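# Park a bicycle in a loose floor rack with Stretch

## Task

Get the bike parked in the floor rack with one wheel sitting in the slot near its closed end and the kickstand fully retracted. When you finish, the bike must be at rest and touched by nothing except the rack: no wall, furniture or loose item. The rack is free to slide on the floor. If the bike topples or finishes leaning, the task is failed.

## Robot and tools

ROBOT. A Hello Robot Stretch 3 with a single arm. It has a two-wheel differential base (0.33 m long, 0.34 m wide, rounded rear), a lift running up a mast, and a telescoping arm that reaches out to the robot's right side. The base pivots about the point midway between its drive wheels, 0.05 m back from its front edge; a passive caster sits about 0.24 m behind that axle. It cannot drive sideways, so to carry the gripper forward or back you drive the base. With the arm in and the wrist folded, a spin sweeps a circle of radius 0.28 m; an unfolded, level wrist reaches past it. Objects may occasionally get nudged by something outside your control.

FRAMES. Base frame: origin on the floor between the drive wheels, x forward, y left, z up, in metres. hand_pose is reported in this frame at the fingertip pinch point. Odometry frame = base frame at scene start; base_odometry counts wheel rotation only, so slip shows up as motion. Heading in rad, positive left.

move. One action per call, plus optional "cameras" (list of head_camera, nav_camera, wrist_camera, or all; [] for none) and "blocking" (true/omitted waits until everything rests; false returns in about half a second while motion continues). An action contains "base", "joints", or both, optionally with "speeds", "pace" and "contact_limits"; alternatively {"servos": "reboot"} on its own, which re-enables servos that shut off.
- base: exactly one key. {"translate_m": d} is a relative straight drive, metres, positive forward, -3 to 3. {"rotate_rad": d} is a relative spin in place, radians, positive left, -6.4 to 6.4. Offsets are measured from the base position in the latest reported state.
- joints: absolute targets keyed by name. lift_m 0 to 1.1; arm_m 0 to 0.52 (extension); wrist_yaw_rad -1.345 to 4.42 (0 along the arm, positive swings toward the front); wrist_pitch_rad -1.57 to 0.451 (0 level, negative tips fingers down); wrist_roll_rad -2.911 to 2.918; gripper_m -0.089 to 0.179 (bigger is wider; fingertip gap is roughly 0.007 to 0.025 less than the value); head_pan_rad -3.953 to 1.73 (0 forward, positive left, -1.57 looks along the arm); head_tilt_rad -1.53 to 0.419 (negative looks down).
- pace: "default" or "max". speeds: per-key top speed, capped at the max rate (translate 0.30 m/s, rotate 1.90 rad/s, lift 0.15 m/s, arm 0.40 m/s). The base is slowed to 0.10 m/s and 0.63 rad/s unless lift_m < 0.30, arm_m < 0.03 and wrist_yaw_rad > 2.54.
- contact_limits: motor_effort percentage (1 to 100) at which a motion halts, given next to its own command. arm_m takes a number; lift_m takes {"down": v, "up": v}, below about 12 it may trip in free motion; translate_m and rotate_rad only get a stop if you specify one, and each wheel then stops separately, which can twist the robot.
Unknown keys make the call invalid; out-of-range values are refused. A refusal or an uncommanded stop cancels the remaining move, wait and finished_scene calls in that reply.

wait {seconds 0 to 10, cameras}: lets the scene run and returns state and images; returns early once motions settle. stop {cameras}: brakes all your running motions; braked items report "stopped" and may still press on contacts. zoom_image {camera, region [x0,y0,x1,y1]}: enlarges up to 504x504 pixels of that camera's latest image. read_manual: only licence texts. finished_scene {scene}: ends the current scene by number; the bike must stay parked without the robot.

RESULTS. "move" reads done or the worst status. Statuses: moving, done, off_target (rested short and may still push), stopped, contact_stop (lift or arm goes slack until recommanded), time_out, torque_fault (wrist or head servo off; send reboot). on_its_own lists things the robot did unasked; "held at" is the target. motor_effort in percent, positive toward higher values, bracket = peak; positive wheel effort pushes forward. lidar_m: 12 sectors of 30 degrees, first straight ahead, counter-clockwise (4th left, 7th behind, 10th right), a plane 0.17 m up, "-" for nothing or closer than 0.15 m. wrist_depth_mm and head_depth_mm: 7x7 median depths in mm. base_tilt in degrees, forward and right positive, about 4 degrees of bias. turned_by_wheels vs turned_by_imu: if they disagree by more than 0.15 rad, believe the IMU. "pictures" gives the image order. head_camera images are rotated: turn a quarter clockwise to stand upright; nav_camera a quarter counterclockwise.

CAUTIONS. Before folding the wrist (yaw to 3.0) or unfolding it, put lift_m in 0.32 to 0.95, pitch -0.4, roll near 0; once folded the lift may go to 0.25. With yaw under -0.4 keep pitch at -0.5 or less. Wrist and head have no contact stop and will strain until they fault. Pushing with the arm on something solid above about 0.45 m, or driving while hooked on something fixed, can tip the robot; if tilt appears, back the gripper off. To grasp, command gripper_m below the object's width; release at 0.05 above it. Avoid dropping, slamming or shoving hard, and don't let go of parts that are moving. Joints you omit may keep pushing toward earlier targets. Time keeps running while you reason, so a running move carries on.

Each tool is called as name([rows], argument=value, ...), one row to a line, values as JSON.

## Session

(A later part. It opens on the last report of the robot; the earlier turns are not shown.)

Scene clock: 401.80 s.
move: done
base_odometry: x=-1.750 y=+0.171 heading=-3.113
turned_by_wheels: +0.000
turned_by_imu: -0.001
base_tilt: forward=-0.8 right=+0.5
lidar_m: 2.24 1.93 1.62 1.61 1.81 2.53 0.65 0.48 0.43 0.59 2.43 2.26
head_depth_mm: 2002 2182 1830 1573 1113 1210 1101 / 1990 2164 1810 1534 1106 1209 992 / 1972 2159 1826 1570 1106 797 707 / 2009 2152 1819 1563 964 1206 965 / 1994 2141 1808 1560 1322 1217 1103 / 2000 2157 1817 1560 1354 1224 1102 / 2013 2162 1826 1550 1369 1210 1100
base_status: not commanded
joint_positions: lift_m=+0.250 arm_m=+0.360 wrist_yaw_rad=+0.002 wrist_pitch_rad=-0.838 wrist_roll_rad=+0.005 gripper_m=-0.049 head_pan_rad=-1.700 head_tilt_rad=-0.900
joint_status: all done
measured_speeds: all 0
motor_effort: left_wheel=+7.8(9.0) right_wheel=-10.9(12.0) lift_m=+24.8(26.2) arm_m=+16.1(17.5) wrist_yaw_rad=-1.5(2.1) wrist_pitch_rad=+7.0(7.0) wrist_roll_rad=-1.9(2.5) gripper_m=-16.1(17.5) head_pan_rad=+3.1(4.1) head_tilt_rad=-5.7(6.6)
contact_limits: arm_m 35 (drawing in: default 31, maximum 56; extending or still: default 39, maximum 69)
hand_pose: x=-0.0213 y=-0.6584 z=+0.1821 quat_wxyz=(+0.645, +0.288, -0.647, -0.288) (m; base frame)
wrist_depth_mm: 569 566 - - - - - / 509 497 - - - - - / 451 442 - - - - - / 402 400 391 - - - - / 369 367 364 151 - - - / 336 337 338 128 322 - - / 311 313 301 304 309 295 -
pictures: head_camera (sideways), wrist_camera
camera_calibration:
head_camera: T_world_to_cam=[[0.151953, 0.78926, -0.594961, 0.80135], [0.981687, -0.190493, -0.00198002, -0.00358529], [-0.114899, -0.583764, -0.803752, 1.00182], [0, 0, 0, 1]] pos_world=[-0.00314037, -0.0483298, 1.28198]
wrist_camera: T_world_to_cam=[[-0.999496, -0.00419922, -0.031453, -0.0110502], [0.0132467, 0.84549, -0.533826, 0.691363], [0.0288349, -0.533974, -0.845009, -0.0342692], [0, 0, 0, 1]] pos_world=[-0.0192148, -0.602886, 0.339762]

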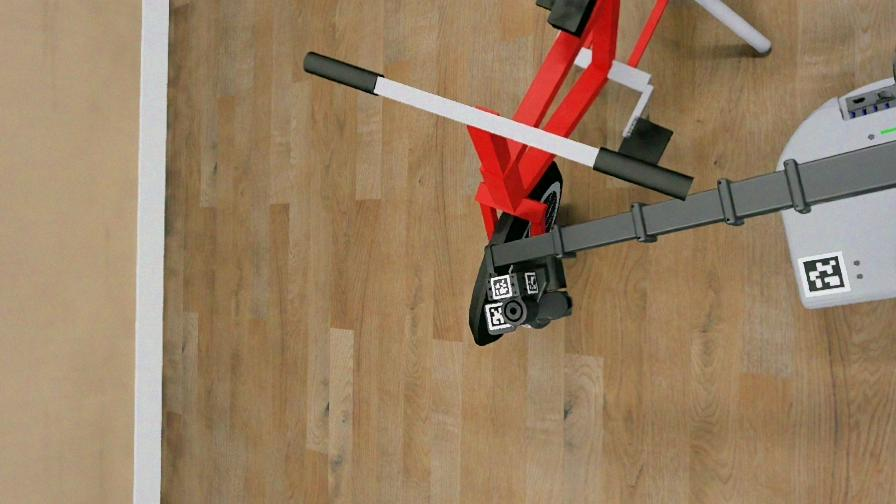

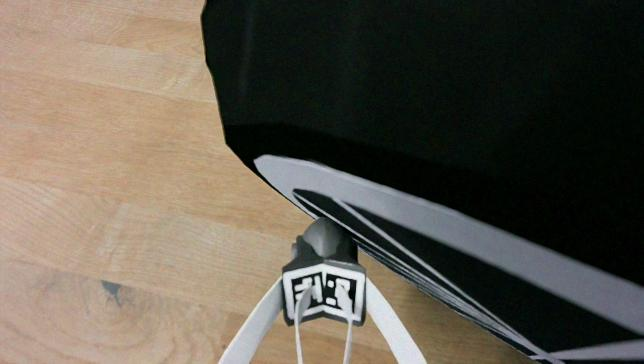

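move(joints={"arm_m": 0.05}, cameras=[])

move(joints={"lift_m": 0.45, "wrist_pitch_rad": -1.57, "wrist_roll_rad": 1.57, "arm_m": 0.02, "head_pan_rad": -1.8}, cameras=["head_camera","nav_camera"])

Scene clock: 413.40 s.
move: done
base_odometry: x=-1.750 y=+0.171 heading=-3.113
turned_by_wheels: +0.000
turned_by_imu: -0.001
base_tilt: forward=-0.7 right=+0.5
lidar_m: 2.25 1.92 1.61 1.61 1.81 2.53 0.64 0.47 0.43 0.56 2.43 2.25
head_depth_mm: 1998 2182 1821 1568 1109 1207 1108 / 1998 2182 1814 1536 1056 1185 991 / 1972 2173 1787 1573 1329 1201 707 / 2008 2164 1807 1558 1322 879 951 / 2005 2152 1820 1564 1341 1225 1094 / 1995 2144 1827 1553 1374 1225 1103 / 2012 2170 1815 1553 1365 1221 1100
base_status: not commanded
joint_positions: lift_m=+0.250 arm_m=+0.050 wrist_yaw_rad=+0.002 wrist_pitch_rad=-0.817 wrist_roll_rad=+0.005 gripper_m=-0.049 head_pan_rad=-1.700 head_tilt_rad=-0.900
joint_status: all done
measured_speeds: all 0
motor_effort: left_wheel=+7.4(9.1) right_wheel=-10.2(11.4) lift_m=+26.4(27.3) arm_m=-12.5(14.8) wrist_yaw_rad=-2.0(2.6) wrist_pitch_rad=+3.0(7.0) wrist_roll_rad=-2.2(2.3) gripper_m=-15.2(17.0) head_pan_rad=+2.8(3.9) head_tilt_rad=-4.8(6.6)
hand_pose: x=-0.0213 y=-0.3528 z=+0.1854 quat_wxyz=(+0.648, +0.281, -0.650, -0.281) (m; base frame)
wrist_depth_mm: 601 588 564 - 297 280 531 / 520 508 510 480 481 484 494 / 461 450 453 451 450 441 446 / 412 413 408 408 401 402 403 / 376 372 367 370 368 362 364 / 343 342 339 126 335 334 333 / 313 314 308 308 304 309 307
pictures: none
No camera images: "cameras" was empty.

Scene clock: 416.07 s.
move: done
base_odometry: x=-1.750 y=+0.171 heading=-3.113
turned_by_wheels: +0.000
turned_by_imu: +0.000
base_tilt: forward=-0.8 right=+0.5
lidar_m: 2.25 1.92 1.62 1.61 1.81 2.53 0.64 0.47 0.43 0.56 2.44 2.25
head_depth_mm: 2064 2180 1811 1565 1037 1211 1104 / 2042 2192 1834 1575 1080 1202 1016 / 2012 2141 1775 1535 1306 591 542 / 1987 2172 1809 1550 1321 591 937 / 1987 2183 1822 1557 1324 1218 1076 / 1964 2144 1805 1561 1347 1220 1101 / 1964 2135 1786 1558 1372 1221 1100
base_status: not commanded
joint_positions: lift_m=+0.450 arm_m=+0.020 wrist_yaw_rad=+0.002 wrist_pitch_rad=-1.545 wrist_roll_rad=+1.564 gripper_m=-0.049 head_pan_rad=-1.800 head_tilt_rad=-0.900
joint_status: all done
joint sent to its limit — wrist_pitch_rad, lower limit.
measured_speeds: all 0
motor_effort: left_wheel=+7.3(8.4) right_wheel=-10.6(11.3) lift_m=+32.0(36.5) arm_m=-11.9(13.8) wrist_yaw_rad=-1.7(2.1) wrist_pitch_rad=-2.0(4.7) wrist_roll_rad=+1.7(3.6) gripper_m=-15.8(17.0) head_pan_rad=-2.8(6.0) head_tilt_rad=-4.3(6.8)
hand_pose: x=-0.0216 y=-0.1473 z=+0.3319 quat_wxyz=(+0.003, +0.003, -0.716, -0.698) (m; base frame)
wrist_depth_mm: 465 459 458 311 310 305 304 / 478 478 474 320 314 313 310 / 494 484 480 325 324 321 317 / 507 498 495 332 330 329 329 / 521 513 517 340 341 335 340 / 537 534 524 127 511 508 513 / 541 537 534 539 521 533 530
pictures: head_camera (sideways), nav_camera (sideways)
camera_calibration:
head_camera: T_world_to_cam=[[0.229927, 0.770148, -0.594984, 0.800848], [0.957794, -0.287447, -0.0019394, -0.00351995], [-0.17252, -0.569426, -0.803735, 1.00219], [0, 0, 0, 1]] pos_world=[-0.00786727, -0.0471093, 1.28198]
nav_camera: T_world_to_cam=[[-0.177228, -0.747269, 0.640453, -0.787697], [-0.974339, 0.224974, -0.00712638, 0.0654996], [-0.13876, -0.625281, -0.767965, 0.962521], [0, 0, 0, 1]] pos_world=[0.0577763, -0.00151064, 1.24413]

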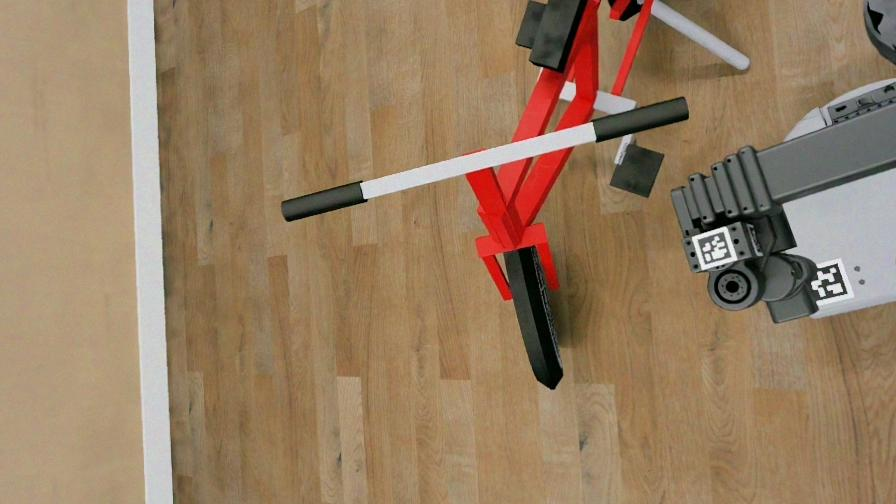

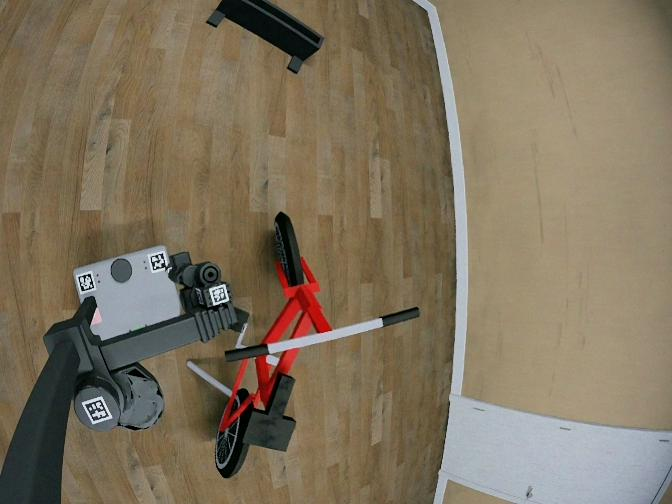

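move(base={"rotate_rad": -0.642}, cameras=[])

move(base={"translate_m": 0.811}, joints={"gripper_m": 0.06}, cameras=[])

move(base={"rotate_rad": 1.63}, joints={"head_pan_rad": -1.57, "head_tilt_rad": -0.95}, cameras=["head_camera"])

Scene clock: 465.17 s.
move: done
base_odometry: x=-1.750 y=+0.171 heading=+2.528
turned_by_wheels: -0.641
turned_by_imu: -0.649
base_tilt: forward=-0.8 right=+0.5
lidar_m: 2.28 2.25 2.09 1.64 1.62 1.73 2.55 0.75 0.56 0.43 0.56 2.30
head_depth_mm: 2516 2164 1830 1566 1370 1226 1107 / 2657 2162 1810 1563 1360 1229 1004 / 2642 2173 1819 902 1301 590 544 / 2583 2168 1797 1557 1326 591 934 / 2410 2167 1805 1549 1127 1224 1070 / 2244 2176 1817 1551 1300 1213 1105 / 2106 2167 1801 1499 1004 1219 1098
base_status: done
joint_positions: lift_m=+0.450 arm_m=+0.020 wrist_yaw_rad=+0.002 wrist_pitch_rad=-1.545 wrist_roll_rad=+1.564 gripper_m=-0.049 head_pan_rad=-1.800 head_tilt_rad=-0.900
joint_status: not commanded
measured_speeds: all 0
motor_effort: left_wheel=+12.6(14.4) right_wheel=-7.5(14.8) lift_m=+28.9(31.3) arm_m=-11.5(11.9) wrist_yaw_rad=-1.9(2.1) wrist_pitch_rad=-2.0(2.0) wrist_roll_rad=+1.7(2.0) gripper_m=-16.7(16.8) head_pan_rad=-3.1(3.2) head_tilt_rad=-6.2(6.2)
hand_pose: x=-0.0216 y=-0.1472 z=+0.3319 quat_wxyz=(+0.003, +0.003, -0.716, -0.698) (m; base frame)
wrist_depth_mm: 470 460 462 311 309 305 304 / 479 469 465 317 315 314 311 / 494 485 490 330 322 320 316 / 337 504 496 334 334 330 330 / 359 515 517 340 342 338 339 / 533 528 515 127 514 515 512 / 542 540 534 536 531 533 528
pictures: none
No camera images: "cameras" was empty.

Scene clock: 474.40 s.
move: done
base_odometry: x=-2.414 y=+0.637 heading=+2.528
turned_by_wheels: +0.000
turned_by_imu: +0.002
base_tilt: forward=-0.9 right=+0.5
lidar_m: 1.53 1.51 1.62 1.98 1.96 2.08 3.08 0.70 0.60 1.85 1.82 1.95
head_depth_mm: 2678 2171 1816 1209 1376 1227 1103 / 2599 2153 1824 1567 1331 1229 1010 / 2431 2167 1817 1567 1372 590 543 / 2282 2180 1810 1557 1376 591 940 / 2078 2139 1802 1568 1366 1226 1071 / 1912 2100 1811 1550 1365 1217 1099 / 1761 1982 1796 1556 1363 1222 1093
base_status: done
joint_positions: lift_m=+0.450 arm_m=+0.020 wrist_yaw_rad=+0.002 wrist_pitch_rad=-1.545 wrist_roll_rad=+1.564 gripper_m=+0.060 head_pan_rad=-1.800 head_tilt_rad=-0.900
joint_status: all done
measured_speeds: all 0
motor_effort: left_wheel=+4.8(15.4) right_wheel=+3.4(6.3) lift_m=+24.5(30.3) arm_m=-11.5(13.1) wrist_yaw_rad=-2.1(2.2) wrist_pitch_rad=-1.9(2.1) wrist_roll_rad=+1.9(2.0) gripper_m=+0.8(93.0) head_pan_rad=-0.8(3.2) head_tilt_rad=-4.6(6.4)
hand_pose: x=-0.0216 y=-0.1472 z=+0.3319 quat_wxyz=(+0.003, +0.003, -0.716, -0.698) (m; base frame)
wrist_depth_mm: 462 462 461 311 308 303 302 / 479 476 474 319 317 317 310 / 484 486 481 327 325 319 316 / 503 502 496 332 332 328 326 / 510 514 506 350 326 338 339 / 534 528 127 525 127 517 505 / 548 551 546 533 533 524 533
pictures: none
No camera images: "cameras" was empty.

Scene clock: 478.10 s.
move: done
base_odometry: x=-2.414 y=+0.637 heading=-2.125
turned_by_wheels: +1.629
turned_by_imu: +1.648
base_tilt: forward=-0.8 right=+0.4
lidar_m: 1.96 1.95 2.14 3.27 0.60 0.60 1.84 1.82 1.87 1.52 1.51 1.66
head_depth_mm: 1856 2029 1732 1526 1338 1220 1099 / 1752 1985 1737 1515 1310 1189 540 / 1662 1922 1721 1520 1268 580 936 / 1572 1886 1728 1516 1241 640 961 / 1485 1768 1721 1512 1286 1206 1083 / 1424 1677 1727 1504 1339 1208 1098 / 1365 1599 1703 1500 1340 1208 1092
base_status: done
joint_positions: lift_m=+0.450 arm_m=+0.020 wrist_yaw_rad=+0.002 wrist_pitch_rad=-1.545 wrist_roll_rad=+1.564 gripper_m=+0.060 head_pan_rad=-1.567 head_tilt_rad=-0.950
joint_status: all done
measured_speeds: all 0
motor_effort: left_wheel=-6.7(13.6) right_wheel=+13.3(16.3) lift_m=+25.2(25.8) arm_m=-13.0(13.3) wrist_yaw_rad=-1.8(2.1) wrist_pitch_rad=-2.0(2.1) wrist_roll_rad=+2.0(2.0) gripper_m=+0.5(1.8) head_pan_rad=-2.0(5.1) head_tilt_rad=-5.4(8.3)
hand_pose: x=-0.0216 y=-0.1472 z=+0.3319 quat_wxyz=(+0.003, +0.003, -0.716, -0.698) (m; base frame)
wrist_depth_mm: - 460 462 312 310 304 304 / - 473 475 317 315 314 311 / - 485 483 330 326 322 317 / - 493 494 334 332 328 326 / - 509 514 349 327 340 338 / - - 127 523 127 509 512 / - - 542 536 533 517 520
pictures: head_camera (sideways)
camera_calibration:
head_camera: T_world_to_cam=[[0.046108, 0.831212, -0.55404, 0.748615], [0.998259, -0.0587564, -0.00507419, 0.000333816], [-0.0367712, -0.552842, -0.832474, 1.03866], [0, 0, 0, 1]] pos_world=[0.00334248, -0.0480214, 1.27943]

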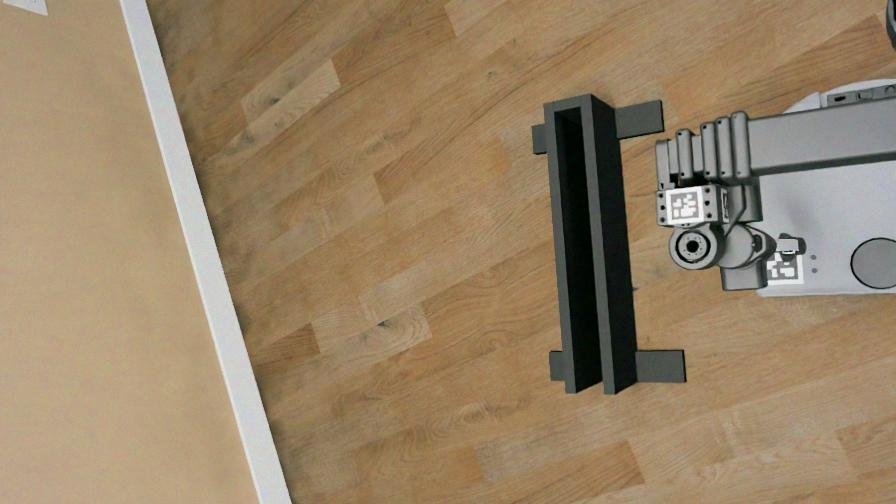

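move(joints={"arm_m": 0.31}, cameras=[])

move(joints={"lift_m": 0.32}, cameras=["wrist_camera"])

Scene clock: 491.70 s.
move: done
base_odometry: x=-2.414 y=+0.637 heading=-2.125
turned_by_wheels: +0.000
turned_by_imu: -0.001
base_tilt: forward=-0.8 right=+0.4
lidar_m: 1.96 1.94 2.14 3.29 0.60 0.60 1.84 1.82 1.87 1.52 1.51 1.66
head_depth_mm: 1856 2026 1733 1520 1352 1211 1097 / 1735 1977 1714 1513 1309 1200 538 / 1658 1903 1726 787 661 594 935 / 1574 1869 1726 764 1196 1207 963 / 1494 1781 1717 1506 1279 1203 1079 / 1444 1691 1713 1503 1334 1204 1093 / 1367 1597 1704 1506 1339 1197 1093
base_status: not commanded
joint_positions: lift_m=+0.450 arm_m=+0.310 wrist_yaw_rad=+0.002 wrist_pitch_rad=-1.545 wrist_roll_rad=+1.564 gripper_m=+0.060 head_pan_rad=-1.570 head_tilt_rad=-0.950
joint_status: all done
measured_speeds: all 0
motor_effort: left_wheel=-7.2(8.2) right_wheel=+13.4(13.8) lift_m=+32.0(34.0) arm_m=+12.8(15.3) wrist_yaw_rad=-2.0(2.1) wrist_pitch_rad=-1.8(2.0) wrist_roll_rad=+1.8(1.9) gripper_m=+0.1(1.8) head_pan_rad=-1.7(3.5) head_tilt_rad=-4.9(7.1)
hand_pose: x=-0.0216 y=-0.4371 z=+0.3319 quat_wxyz=(+0.003, +0.003, -0.716, -0.698) (m; base frame)
wrist_depth_mm: 463 463 457 449 455 452 339 / 481 471 472 460 463 464 316 / 490 484 485 474 477 473 320 / 496 496 494 490 490 470 329 / 515 514 509 379 501 501 338 / 531 527 126 514 127 518 514 / 545 539 544 539 526 528 522
pictures: none
No camera images: "cameras" was empty.

Scene clock: 493.70 s.
move: done
base_odometry: x=-2.414 y=+0.637 heading=-2.125
turned_by_wheels: +0.000
turned_by_imu: +0.000
base_tilt: forward=-0.8 right=+0.5
lidar_m: 1.97 1.94 2.14 3.29 0.60 0.60 1.84 1.82 1.87 1.52 1.51 1.66
head_depth_mm: 1859 2018 1747 1516 1350 1209 1103 / 1758 1964 1733 1513 1306 1206 990 / 1643 1917 1731 1507 820 719 655 / 1568 1873 1720 1515 1156 1202 963 / 1498 1772 1712 1502 1277 1204 1087 / 1426 1688 1714 1505 1340 1204 1099 / 1367 1602 1708 1490 1344 1201 1094
base_status: not commanded
joint_positions: lift_m=+0.320 arm_m=+0.310 wrist_yaw_rad=+0.002 wrist_pitch_rad=-1.545 wrist_roll_rad=+1.564 gripper_m=+0.060 head_pan_rad=-1.570 head_tilt_rad=-0.950
joint_status: all done
measured_speeds: all 0
motor_effort: left_wheel=-6.8(8.1) right_wheel=+13.3(14.0) lift_m=+25.4(33.3) arm_m=+11.2(12.8) wrist_yaw_rad=-1.4(2.4) wrist_pitch_rad=-1.9(2.0) wrist_roll_rad=+1.5(1.9) gripper_m=+0.1(1.6) head_pan_rad=-2.2(3.4) head_tilt_rad=-4.0(6.4)
hand_pose: x=-0.0216 y=-0.4371 z=+0.2019 quat_wxyz=(+0.003, +0.003, -0.716, -0.698) (m; base frame)
wrist_depth_mm: 344 343 298 189 336 336 329 / 351 351 299 194 343 342 313 / 365 361 298 201 353 351 310 / 371 366 295 205 365 359 308 / 382 379 163 211 373 371 310 / 395 386 126 375 128 381 376 / 403 395 223 370 388 387 389
pictures: wrist_camera
camera_calibration:
wrist_camera: T_world_to_cam=[[0.00605539, 0.998723, -0.0501539, 0.454082], [0.98596, 0.00240646, 0.166962, 0.025803], [0.166869, -0.0504607, -0.984687, 0.343212], [0, 0, 0, 1]] pos_world=[-0.0854618, -0.436246, 0.356422]

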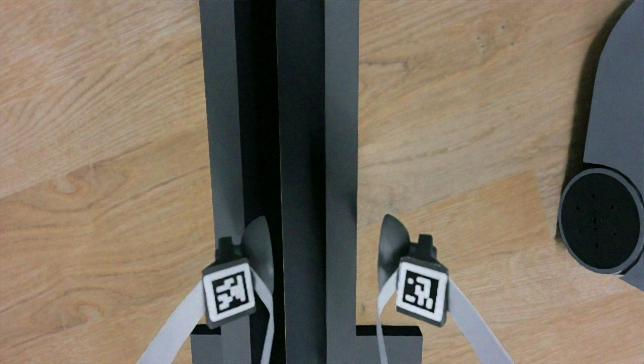

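move(joints={"arm_m": 0.300}, cameras=[])

move(joints={"lift_m": 0.235}, cameras=[])

move(joints={"gripper_m": -0.07}, cameras=["wrist_camera"])

move(joints={"lift_m": 0.25}, speeds={"lift_m": 0.03}, cameras=[])

Scene clock: 501.40 s.
move: done
base_odometry: x=-2.414 y=+0.637 heading=-2.125
turned_by_wheels: +0.000
turned_by_imu: -0.001
base_tilt: forward=-0.8 right=+0.4
lidar_m: 1.96 1.94 2.14 3.28 0.60 0.60 1.83 1.82 1.87 1.52 1.51 1.66
head_depth_mm: 1845 2025 1746 1512 1356 1210 1099 / 1763 1969 1727 1507 1300 1217 987 / 1664 1915 1724 1510 1156 716 655 / 1582 1876 1721 1519 1163 1218 966 / 1508 1783 1722 1510 1275 1205 1082 / 1422 1678 1712 1505 1344 1207 1093 / 1362 1596 1711 1510 1333 1196 1093
base_status: not commanded
joint_positions: lift_m=+0.320 arm_m=+0.300 wrist_yaw_rad=+0.002 wrist_pitch_rad=-1.545 wrist_roll_rad=+1.564 gripper_m=+0.060 head_pan_rad=-1.570 head_tilt_rad=-0.950
joint_status: all done
measured_speeds: all 0
motor_effort: left_wheel=-7.2(7.6) right_wheel=+13.1(13.3) lift_m=+32.2(33.0) arm_m=-11.9(13.3) wrist_yaw_rad=-1.3(2.0) wrist_pitch_rad=-1.7(1.9) wrist_roll_rad=+1.6(1.8) gripper_m=+0.3(1.4) head_pan_rad=-2.3(2.5) head_tilt_rad=-5.0(5.8)
hand_pose: x=-0.0216 y=-0.4271 z=+0.2019 quat_wxyz=(+0.003, +0.003, -0.716, -0.698) (m; base frame)
wrist_depth_mm: 342 341 - 191 332 332 327 / 351 350 287 195 343 342 300 / 363 361 - 351 353 351 301 / 368 371 350 360 362 357 299 / 382 379 157 213 365 369 297 / 393 390 126 217 127 379 379 / 403 401 224 223 391 387 384
pictures: none
No camera images: "cameras" was empty.

Scene clock: 503.00 s.
move: done
base_odometry: x=-2.414 y=+0.637 heading=-2.125
turned_by_wheels: +0.000
turned_by_imu: +0.000
base_tilt: forward=-0.8 right=+0.5
lidar_m: 1.96 1.95 2.14 3.28 0.60 0.60 1.84 1.82 1.88 1.52 1.51 1.66
head_depth_mm: 1870 2014 1727 1523 1356 1215 1101 / 1744 1995 1728 1517 1316 1206 987 / 1665 1916 1722 1507 1190 812 728 / 1568 1862 1712 1510 1034 1204 970 / 1492 1777 1712 1514 1283 1211 1085 / 1422 1686 1717 1501 1330 1209 1091 / 1362 1593 1702 1497 1335 1203 1090
base_status: not commanded
joint_positions: lift_m=+0.235 arm_m=+0.300 wrist_yaw_rad=+0.002 wrist_pitch_rad=-1.546 wrist_roll_rad=+1.564 gripper_m=+0.060 head_pan_rad=-1.570 head_tilt_rad=-0.950
joint_status: all done
measured_speeds: all 0
motor_effort: left_wheel=-6.9(7.8) right_wheel=+13.0(13.7) lift_m=+22.9(29.5) arm_m=-10.5(12.6) wrist_yaw_rad=-1.8(2.2) wrist_pitch_rad=-1.9(1.9) wrist_roll_rad=+1.3(2.0) gripper_m=+0.1(1.8) head_pan_rad=-1.4(2.4) head_tilt_rad=-4.1(6.2)
hand_pose: x=-0.0216 y=-0.4270 z=+0.1169 quat_wxyz=(+0.003, +0.003, -0.716, -0.698) (m; base frame)
wrist_depth_mm: 264 111 - 110 256 254 253 / 270 115 - 113 264 261 259 / 276 117 - 116 269 267 266 / 285 120 - 119 280 275 275 / 293 - 153 121 284 282 281 / 302 - 126 125 128 288 288 / 314 - - 130 299 299 300
pictures: none
No camera images: "cameras" was empty.

Scene clock: 505.00 s.
move: done
base_odometry: x=-2.414 y=+0.637 heading=-2.125
turned_by_wheels: +0.000
turned_by_imu: +0.000
base_tilt: forward=-0.8 right=+0.4
lidar_m: 1.96 1.94 2.14 3.29 0.60 0.60 1.83 1.82 1.87 1.52 1.51 1.65
head_depth_mm: 1864 2021 1738 1528 1347 1215 1103 / 1734 1965 1721 1515 1305 1210 988 / 1646 1917 1729 1513 1193 812 731 / 1570 1869 1710 1516 1034 1209 959 / 1488 1783 1717 1509 1283 1208 1078 / 1434 1688 1708 1502 1336 1208 1098 / 1354 1604 1717 1507 1334 1197 1090
base_status: not commanded
joint_positions: lift_m=+0.235 arm_m=+0.300 wrist_yaw_rad=+0.002 wrist_pitch_rad=-1.546 wrist_roll_rad=+1.564 gripper_m=-0.068 head_pan_rad=-1.570 head_tilt_rad=-0.950
joint_status: all done
measured_speeds: all 0
motor_effort: left_wheel=-7.0(7.9) right_wheel=+12.7(13.7) lift_m=+24.8(25.8) arm_m=-10.1(11.3) wrist_yaw_rad=-1.9(2.1) wrist_pitch_rad=-1.9(1.9) wrist_roll_rad=+1.5(1.8) gripper_m=-42.8(100.0) head_pan_rad=-1.8(2.3) head_tilt_rad=-4.5(5.8)
hand_pose: x=-0.0216 y=-0.4270 z=+0.1169 quat_wxyz=(+0.003, +0.003, -0.716, -0.698) (m; base frame)
wrist_depth_mm: 263 111 - 110 256 255 252 / 270 115 - 113 263 260 262 / 274 117 - 116 270 268 268 / 285 120 - 119 279 275 273 / 293 - - 122 284 285 281 / 304 - 127 126 130 290 287 / 314 - - 129 302 298 296
pictures: wrist_camera
camera_calibration:
wrist_camera: T_world_to_cam=[[0.00603852, 0.998728, -0.0500555, 0.439806], [0.98596, 0.00240668, 0.166962, 0.0399707], [0.16687, -0.0503609, -0.984692, 0.260061], [0, 0, 0, 1]] pos_world=[-0.0854617, -0.426245, 0.271421]

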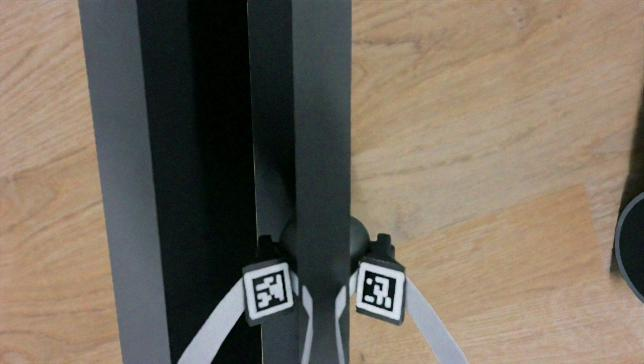

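Scene clock: 505.93 s.
move: done
base_odometry: x=-2.414 y=+0.637 heading=-2.125
turned_by_wheels: +0.000
turned_by_imu: +0.000
base_tilt: forward=-0.9 right=+0.4
lidar_m: 1.96 1.95 2.14 3.28 0.60 0.60 1.83 1.82 1.87 1.52 1.51 1.65
head_depth_mm: 1838 2018 1730 1520 1356 1207 1097 / 1748 1968 1725 1514 1313 1212 984 / 1661 1920 1727 1506 1156 794 707 / 1559 1889 1718 1508 1041 1206 961 / 1503 1771 1739 1515 1280 1208 1081 / 1418 1686 1711 1502 1329 1208 1096 / 1354 1596 1688 1489 1338 1200 1096
base_status: not commanded
joint_positions: lift_m=+0.250 arm_m=+0.300 wrist_yaw_rad=+0.002 wrist_pitch_rad=-1.544 wrist_roll_rad=+1.564 gripper_m=-0.065 head_pan_rad=-1.570 head_tilt_rad=-0.950
joint_status: all done
measured_speeds: all 0
on_its_own: gripper_m is held at -0.066, not at your -0.070, by its stall guard, which is not easing now
motor_effort: left_wheel=-6.9(7.7) right_wheel=+12.4(13.5) lift_m=+39.3(40.6) arm_m=-8.5(9.8) wrist_yaw_rad=-1.2(2.0) wrist_pitch_rad=-2.2(2.2) wrist_roll_rad=+1.7(1.8) gripper_m=-11.6(44.1) head_pan_rad=-1.7(2.5) head_tilt_rad=-4.7(5.6)
hand_pose: x=-0.0216 y=-0.4275 z=+0.1319 quat_wxyz=(+0.003, +0.003, -0.716, -0.698) (m; base frame)
wrist_depth_mm: 278 - - 122 268 268 267 / 285 - - 125 277 274 275 / 291 - 282 128 286 282 281 / 300 - - 132 291 291 287 / 309 - - 136 296 297 295 / 317 314 126 132 304 309 304 / 323 325 - 142 315 317 312
pictures: none
No camera images: "cameras" was empty.

move(base={"rotate_rad": -0.092}, joints={"lift_m": 0.262}, cameras=[])

move(base={"translate_m": -1.166}, cameras=["head_camera"])

Scene clock: 524.00 s.
move: done
base_odometry: x=-2.414 y=+0.637 heading=-2.217
turned_by_wheels: -0.092
turned_by_imu: -0.093
base_tilt: forward=-0.8 right=+0.6
lidar_m: 1.98 1.95 2.07 2.98 0.77 0.60 1.86 1.82 0.43 0.41 0.42 1.60
head_depth_mm: 2049 2026 1746 1518 1347 1213 1103 / 1890 2025 1723 1511 1305 1212 993 / 1744 1966 1720 1513 1157 786 697 / 1660 1916 1719 1512 1139 1209 959 / 1557 1847 1731 1513 1242 1209 1080 / 1466 1721 1719 1499 1329 1203 1092 / 1378 1613 1720 1503 1333 1199 1095
base_status: done
joint_positions: lift_m=+0.262 arm_m=+0.300 wrist_yaw_rad=+0.001 wrist_pitch_rad=-1.544 wrist_roll_rad=+1.566 gripper_m=-0.065 head_pan_rad=-1.570 head_tilt_rad=-0.950
joint_status: all done
measured_speeds: all 0
on_its_own: gripper_m is held at -0.066, not at your -0.070, by its stall guard, which is not easing now
motor_effort: left_wheel=+8.1(9.3) right_wheel=-10.8(11.2) lift_m=+39.3(42.1) arm_m=-5.2(6.5) wrist_yaw_rad=-1.4(1.9) wrist_pitch_rad=-2.1(2.3) wrist_roll_rad=+1.3(1.8) gripper_m=-12.7(14.6) head_pan_rad=-0.6(1.9) head_tilt_rad=-3.7(5.5)
hand_pose: x=-0.0216 y=-0.4275 z=+0.1439 quat_wxyz=(+0.003, +0.002, -0.716, -0.698) (m; base frame)
wrist_depth_mm: 287 - - 124 281 278 276 / 294 - - 127 286 288 285 / 304 299 - 129 295 294 292 / 311 - - 145 304 301 298 / 319 315 - 138 311 311 301 / 328 327 - 132 318 319 315 / 337 337 - 144 326 329 324
pictures: none
No camera images: "cameras" was empty.

Scene clock: 536.77 s.
move: done
base_odometry: x=-1.712 y=+1.568 heading=-2.217
turned_by_wheels: +0.000
turned_by_imu: -0.002
base_tilt: forward=-0.9 right=+0.6
lidar_m: 3.06 0.76 0.77 2.80 2.34 1.03 0.79 0.78 0.43 0.41 0.42 2.14
head_depth_mm: 923 1033 1164 1343 1341 1210 1099 / 1049 1190 1383 1482 1292 1211 989 / 1218 1403 1626 1502 1167 783 698 / 1439 1717 1714 1502 1139 1208 959 / 1759 1942 1727 1509 1243 1209 1083 / 1971 1999 1707 1499 1321 1202 1091 / 1866 1979 1699 1493 1335 1204 1091
base_status: done
joint_positions: lift_m=+0.262 arm_m=+0.300 wrist_yaw_rad=+0.001 wrist_pitch_rad=-1.544 wrist_roll_rad=+1.566 gripper_m=-0.065 head_pan_rad=-1.570 head_tilt_rad=-0.950
joint_status: not commanded
measured_speeds: all 0
on_its_own: gripper_m is held at -0.066, not at your -0.070, by its stall guard, which is not easing now
motor_effort: left_wheel=-1.0(4.8) right_wheel=-5.4(16.2) lift_m=+30.3(39.9) arm_m=+6.7(7.2) wrist_yaw_rad=-0.9(1.8) wrist_pitch_rad=-2.1(2.2) wrist_roll_rad=+1.4(1.8) gripper_m=-13.0(15.2) head_pan_rad=-0.5(1.8) head_tilt_rad=-3.0(6.0)
hand_pose: x=-0.0216 y=-0.4275 z=+0.1439 quat_wxyz=(+0.003, +0.002, -0.716, -0.698) (m; base frame)
wrist_depth_mm: 286 - - 123 281 279 277 / 293 - - 127 289 287 284 / 303 - - 130 295 294 291 / 310 - - 134 304 302 299 / 321 315 - 138 313 312 299 / 328 326 - 132 317 318 317 / 338 334 - 143 326 328 326
pictures: head_camera (sideways)
camera_calibration:
head_camera: T_world_to_cam=[[0.0485226, 0.831062, -0.554059, 0.748634], [0.998084, -0.06167, -0.00509333, 0.000333367], [-0.0384017, -0.55275, -0.832462, 1.03865], [0, 0, 0, 1]] pos_world=[0.00322756, -0.0480265, 1.27943]

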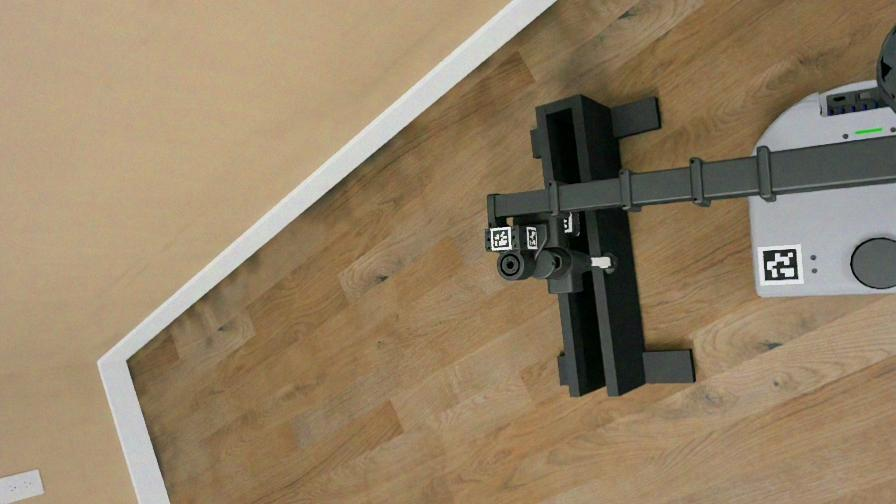

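move(base={"rotate_rad": 1.433}, speeds={"rotate_rad": 0.25}, cameras=["head_camera","wrist_camera","nav_camera"])

Scene clock: 549.83 s.
move: done
base_odometry: x=-1.712 y=+1.568 heading=-0.784
turned_by_wheels: +1.433
turned_by_imu: +1.445
base_tilt: forward=-0.8 right=+0.5
lidar_m: 1.40 2.75 1.19 0.83 0.78 0.79 1.03 2.02 0.43 0.41 0.42 0.76
head_depth_mm: 2187 2034 1737 1525 1339 1207 1101 / 2351 2020 1714 1516 1305 1217 985 / 2430 2022 1727 1515 1142 784 699 / 2401 1999 1732 1506 1139 1208 954 / 2404 1996 1698 1510 1226 1208 1081 / 2375 2005 1717 1495 1336 1208 1092 / 2387 1988 1697 1502 1338 1197 1093
base_status: done
joint_positions: lift_m=+0.262 arm_m=+0.300 wrist_yaw_rad=-0.001 wrist_pitch_rad=-1.544 wrist_roll_rad=+1.570 gripper_m=-0.065 head_pan_rad=-1.570 head_tilt_rad=-0.950
joint_status: not commanded
measured_speeds: all 0
on_its_own: gripper_m is held at -0.066, not at your -0.070, by its stall guard, which is not easing now
motor_effort: left_wheel=-7.3(14.3) right_wheel=+12.1(17.9) lift_m=+39.8(40.7) arm_m=+11.3(13.3) wrist_yaw_rad=+0.7(1.5) wrist_pitch_rad=-2.1(2.3) wrist_roll_rad=-0.4(1.3) gripper_m=-14.2(15.0) head_pan_rad=+0.3(2.0) head_tilt_rad=-3.4(4.7)
hand_pose: x=-0.0215 y=-0.4275 z=+0.1439 quat_wxyz=(+0.000, +0.000, -0.716, -0.698) (m; base frame)
wrist_depth_mm: 286 - - 123 282 281 276 / 293 - - 126 288 285 284 / 302 299 - 129 298 293 291 / 312 - - 133 305 304 298 / 321 314 - 138 313 311 300 / 328 326 - 131 317 320 317 / 339 335 - 145 323 326 328
pictures: head_camera (sideways), nav_camera (sideways), wrist_camera
camera_calibration:
head_camera: T_world_to_cam=[[0.0485226, 0.831062, -0.554059, 0.748634], [0.998084, -0.06167, -0.00509333, 0.000333367], [-0.0384017, -0.55275, -0.832462, 1.03865], [0, 0, 0, 1]] pos_world=[0.00322756, -0.0480265, 1.27943]
nav_camera: T_world_to_cam=[[-0.0023959, -0.799078, 0.601223, -0.73767], [-0.999971, -0.00243949, -0.00722722, 0.065766], [0.00724179, -0.601222, -0.799049, 1.00204], [0, 0, 0, 1]] pos_world=[0.0567401, 0.0131538, 1.24466]
wrist_camera: T_world_to_cam=[[0.0140703, 0.998552, -0.0519228, 0.442036], [0.985926, -0.00520357, 0.167099, 0.0321105], [0.166587, -0.0535432, -0.984572, 0.285244], [0, 0, 0, 1]] pos_world=[-0.0853963, -0.425956, 0.29843]

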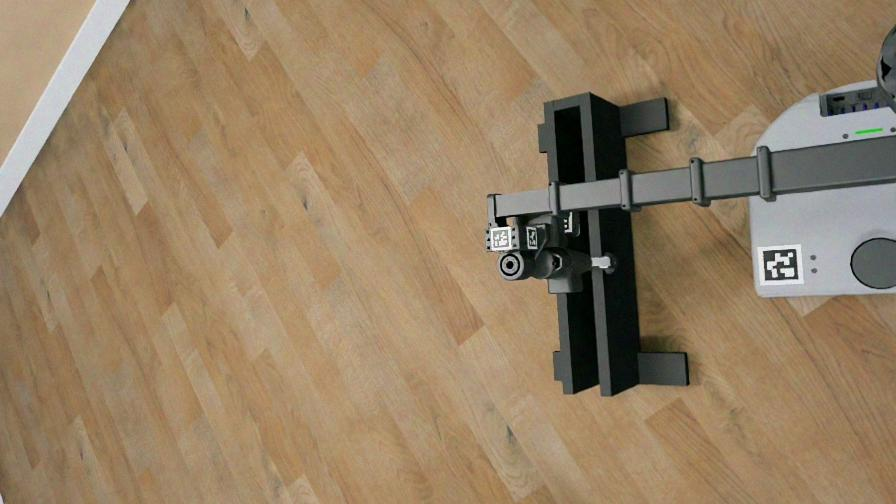

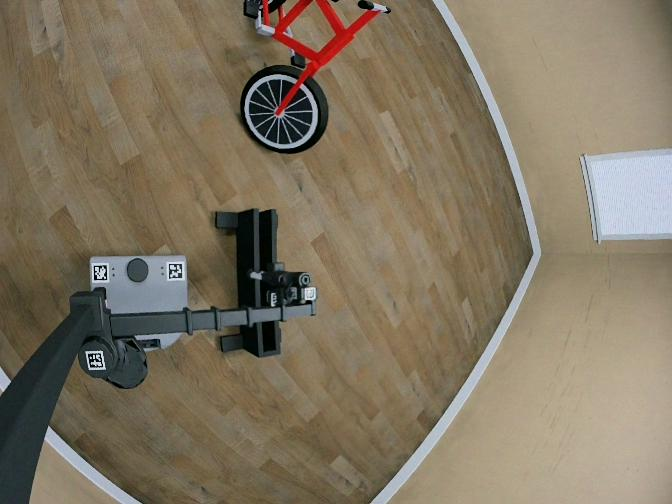

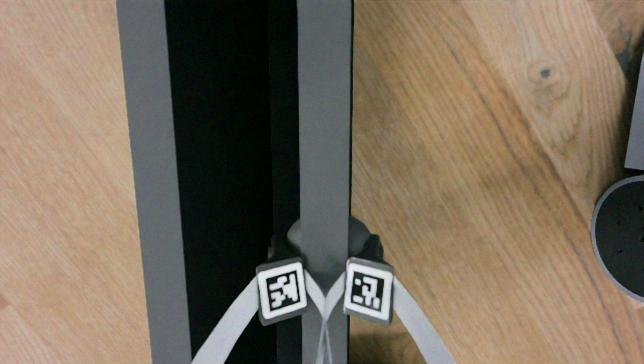

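move(joints={"head_pan_rad": -0.9, "head_tilt_rad": -0.75})

Scene clock: 568.57 s.
move: done
base_odometry: x=-1.712 y=+1.568 heading=-0.784
turned_by_wheels: +0.000
turned_by_imu: -0.001
base_tilt: forward=-0.8 right=+0.5
lidar_m: 1.41 2.75 1.19 0.83 0.78 0.79 1.03 2.03 0.43 0.41 0.42 0.76
head_depth_mm: 2629 2831 2184 1772 1493 1286 852 / 2625 2875 2189 1778 1489 1283 1074 / 2625 2835 2181 1786 1502 1210 1115 / 2644 2849 2189 1756 1434 1287 1131 / 2617 2846 2184 1764 1293 1284 1135 / 2705 2853 2183 1274 1267 1288 1132 / 2679 2871 2110 1730 1448 1285 1132
base_status: not commanded
joint_positions: lift_m=+0.262 arm_m=+0.300 wrist_yaw_rad=-0.001 wrist_pitch_rad=-1.544 wrist_roll_rad=+1.570 gripper_m=-0.065 head_pan_rad=-0.880 head_tilt_rad=-0.751
joint_status: all done
measured_speeds: all 0
on_its_own: gripper_m is held at -0.066, not at your -0.070, by its stall guard, which is not easing now
motor_effort: left_wheel=-6.3(8.2) right_wheel=+12.2(13.0) lift_m=+39.0(40.3) arm_m=+8.6(9.5) wrist_yaw_rad=+0.5(1.3) wrist_pitch_rad=-2.2(2.2) wrist_roll_rad=-0.2(0.5) gripper_m=-13.0(14.2) head_pan_rad=+0.1(4.9) head_tilt_rad=+2.2(4.4)
hand_pose: x=-0.0215 y=-0.4275 z=+0.1439 quat_wxyz=(+0.000, +0.000, -0.716, -0.698) (m; base frame)
wrist_depth_mm: 287 - - 123 281 280 277 / 294 - - 126 288 284 285 / 302 301 - 129 295 293 291 / 313 - - 133 304 301 297 / 320 318 - 138 309 310 299 / 331 324 - 131 318 318 316 / 341 335 - 145 325 327 326
pictures: head_camera (sideways), nav_camera (sideways), wrist_camera
camera_calibration:
head_camera: T_world_to_cam=[[-0.411351, 0.574475, -0.70765, 0.951616], [0.808772, 0.588077, 0.0072714, -0.014582], [0.42033, -0.569337, -0.706525, 0.872149], [0, 0, 0, 1]] pos_world=[0.0366517, -0.0415573, 1.28971]
nav_camera: T_world_to_cam=[[0.42092, -0.513766, 0.747576, -0.930894], [-0.768684, -0.639593, -0.00675067, 0.0637531], [0.481613, -0.571809, -0.664142, 0.823723], [0, 0, 0, 1]] pos_world=[0.0441226, 0.0335259, 1.24341]
wrist_camera: T_world_to_cam=[[0.0140703, 0.998552, -0.0519228, 0.442036], [0.985926, -0.00520357, 0.167099, 0.0321105], [0.166587, -0.0535432, -0.984572, 0.285244], [0, 0, 0, 1]] pos_world=[-0.0853963, -0.425956, 0.29843]

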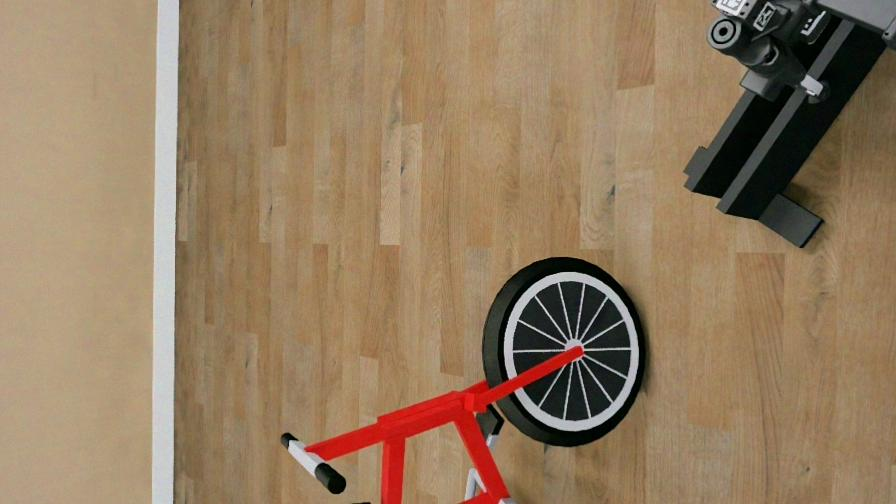

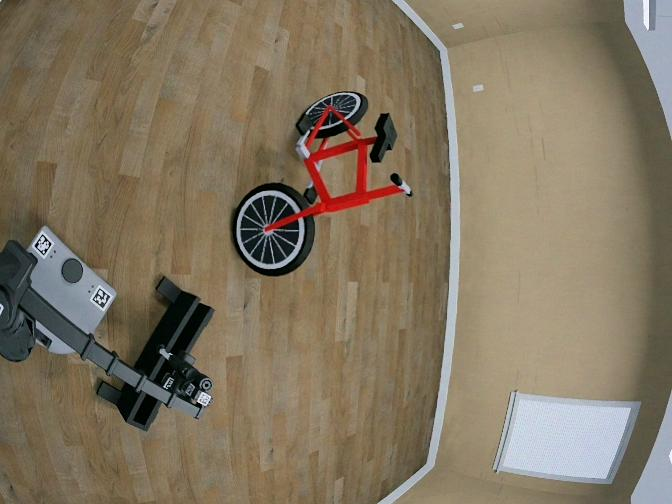

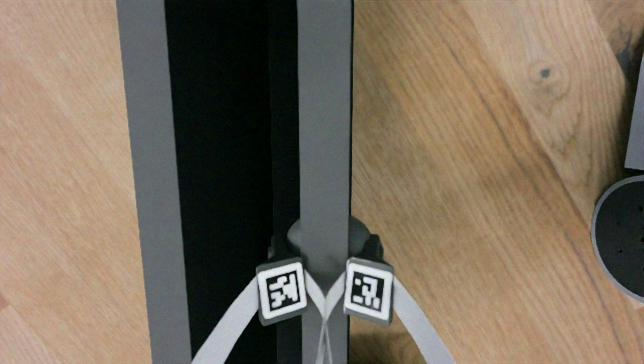

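move(joints={"lift_m": 0.236, "head_pan_rad": -0.7, "head_tilt_rad": -0.62}, speeds={"lift_m": 0.03}, contact_limits={"lift_m": {"down": 15}})

zoom_image(camera="head_camera", region=[200, 100, 704, 504])

Scene clock: 594.90 s.
move: contact_stop
base_odometry: x=-1.712 y=+1.568 heading=-0.784
turned_by_wheels: +0.000
turned_by_imu: -0.001
base_tilt: forward=-0.8 right=+0.5
lidar_m: 1.40 2.74 1.19 0.82 0.78 0.79 1.03 2.03 2.07 2.68 0.76 0.76
head_depth_mm: 2444 2774 2716 2046 1655 1376 1181 / 2484 2816 2737 2065 1660 1384 1101 / 2560 2890 2731 2063 1654 1346 1191 / 2588 2960 2745 2053 1244 1279 1180 / 2668 3001 2714 1923 1229 1289 1180 / 2700 3070 2740 1868 1572 1386 1180 / 2774 3158 2749 1493 1524 1370 1185
base_status: not commanded
joint_positions: lift_m=+0.247 arm_m=+0.300 wrist_yaw_rad=-0.001 wrist_pitch_rad=-1.551 wrist_roll_rad=+1.570 gripper_m=-0.065 head_pan_rad=-0.700 head_tilt_rad=-0.617
joint_status: lift_m contact_stop (moved -0.015 of -0.026); the others done
measured_speeds: all 0
on_its_own: gripper_m is held at -0.066, not at your -0.070, by its stall guard, which is not easing now; lift_m is slack since a contact_stop (your +0.236 is given up)
motor_effort: left_wheel=-4.8(8.1) right_wheel=+5.5(13.0) lift_m=+27.7(36.2) arm_m=+6.1(6.7) wrist_yaw_rad=+0.2(1.1) wrist_pitch_rad=-0.8(2.2) wrist_roll_rad=-0.6(0.6) gripper_m=-14.3(14.6) head_pan_rad=+2.7(3.9) head_tilt_rad=+2.1(3.3)
contact_limits: lift_m down 15 (down: maximum 72; up: maximum 65)
hand_pose: x=-0.0215 y=-0.4257 z=+0.1290 quat_wxyz=(+0.000, +0.000, -0.714, -0.700) (m; base frame)
wrist_depth_mm: 275 122 - 121 268 266 266 / 282 - - 125 276 274 272 / 288 - - 128 282 280 278 / 296 - 290 132 289 288 285 / 306 - - 136 298 299 294 / 315 312 126 132 302 305 304 / 325 319 - 144 313 315 310
pictures: head_camera (sideways), nav_camera (sideways), wrist_camera
camera_calibration:
head_camera: T_world_to_cam=[[-0.430738, 0.42668, -0.795241, 1.06584], [0.689034, 0.724562, 0.0155458, -0.0246378], [0.582834, -0.541252, -0.606094, 0.740543], [0, 0, 0, 1]] pos_world=[0.0444613, -0.0361014, 1.29682]
nav_camera: T_world_to_cam=[[0.425552, -0.362024, 0.829363, -1.03758], [-0.64087, -0.767624, -0.00623896, 0.0623248], [0.638898, -0.52886, -0.558675, 0.685622], [0, 0, 0, 1]] pos_world=[0.043444, 0.0348111, 1.24396]
wrist_camera: T_world_to_cam=[[0.0140827, 0.998891, -0.0449227, 0.438703], [0.985927, -0.006387, 0.167056, 0.0341184], [0.166584, -0.0466431, -0.984923, 0.273616], [0, 0, 0, 1]] pos_world=[-0.0853964, -0.425236, 0.283499]

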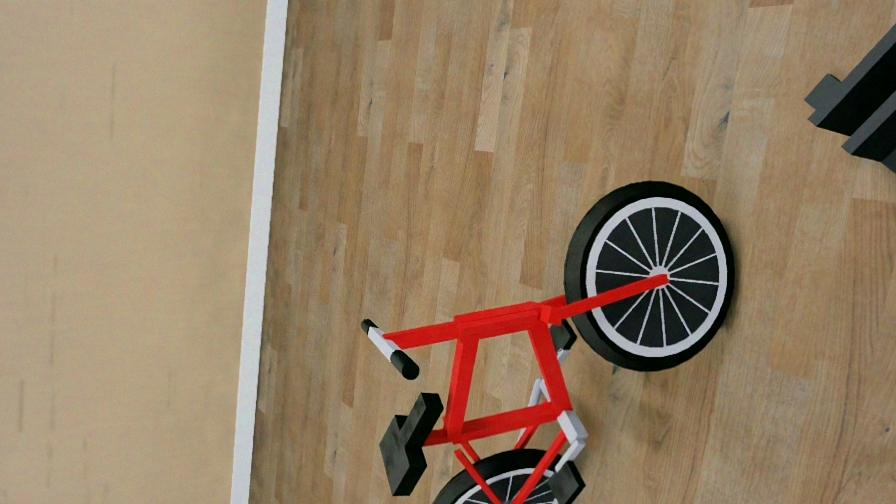

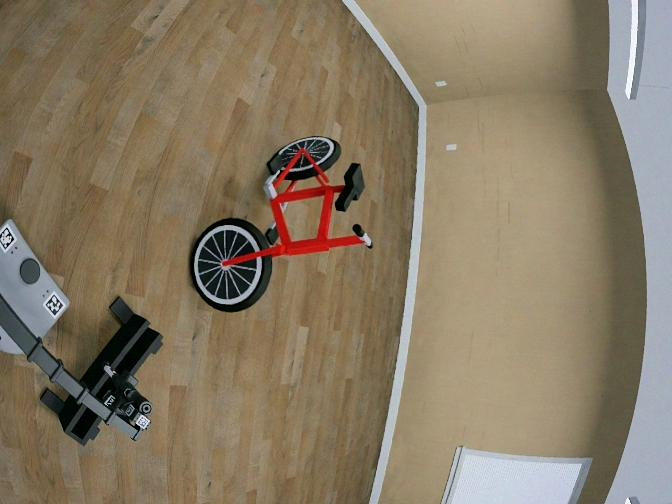

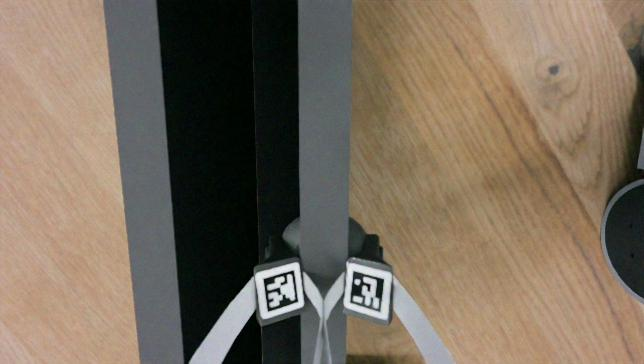

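Scaled by 1.000.

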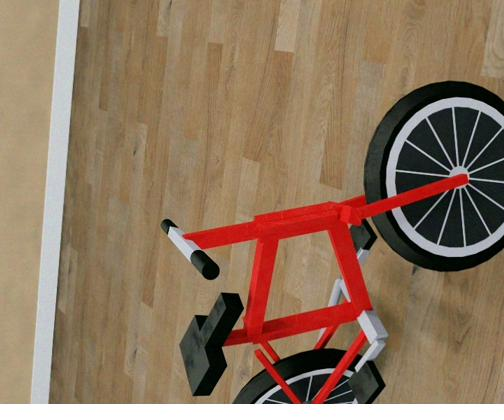

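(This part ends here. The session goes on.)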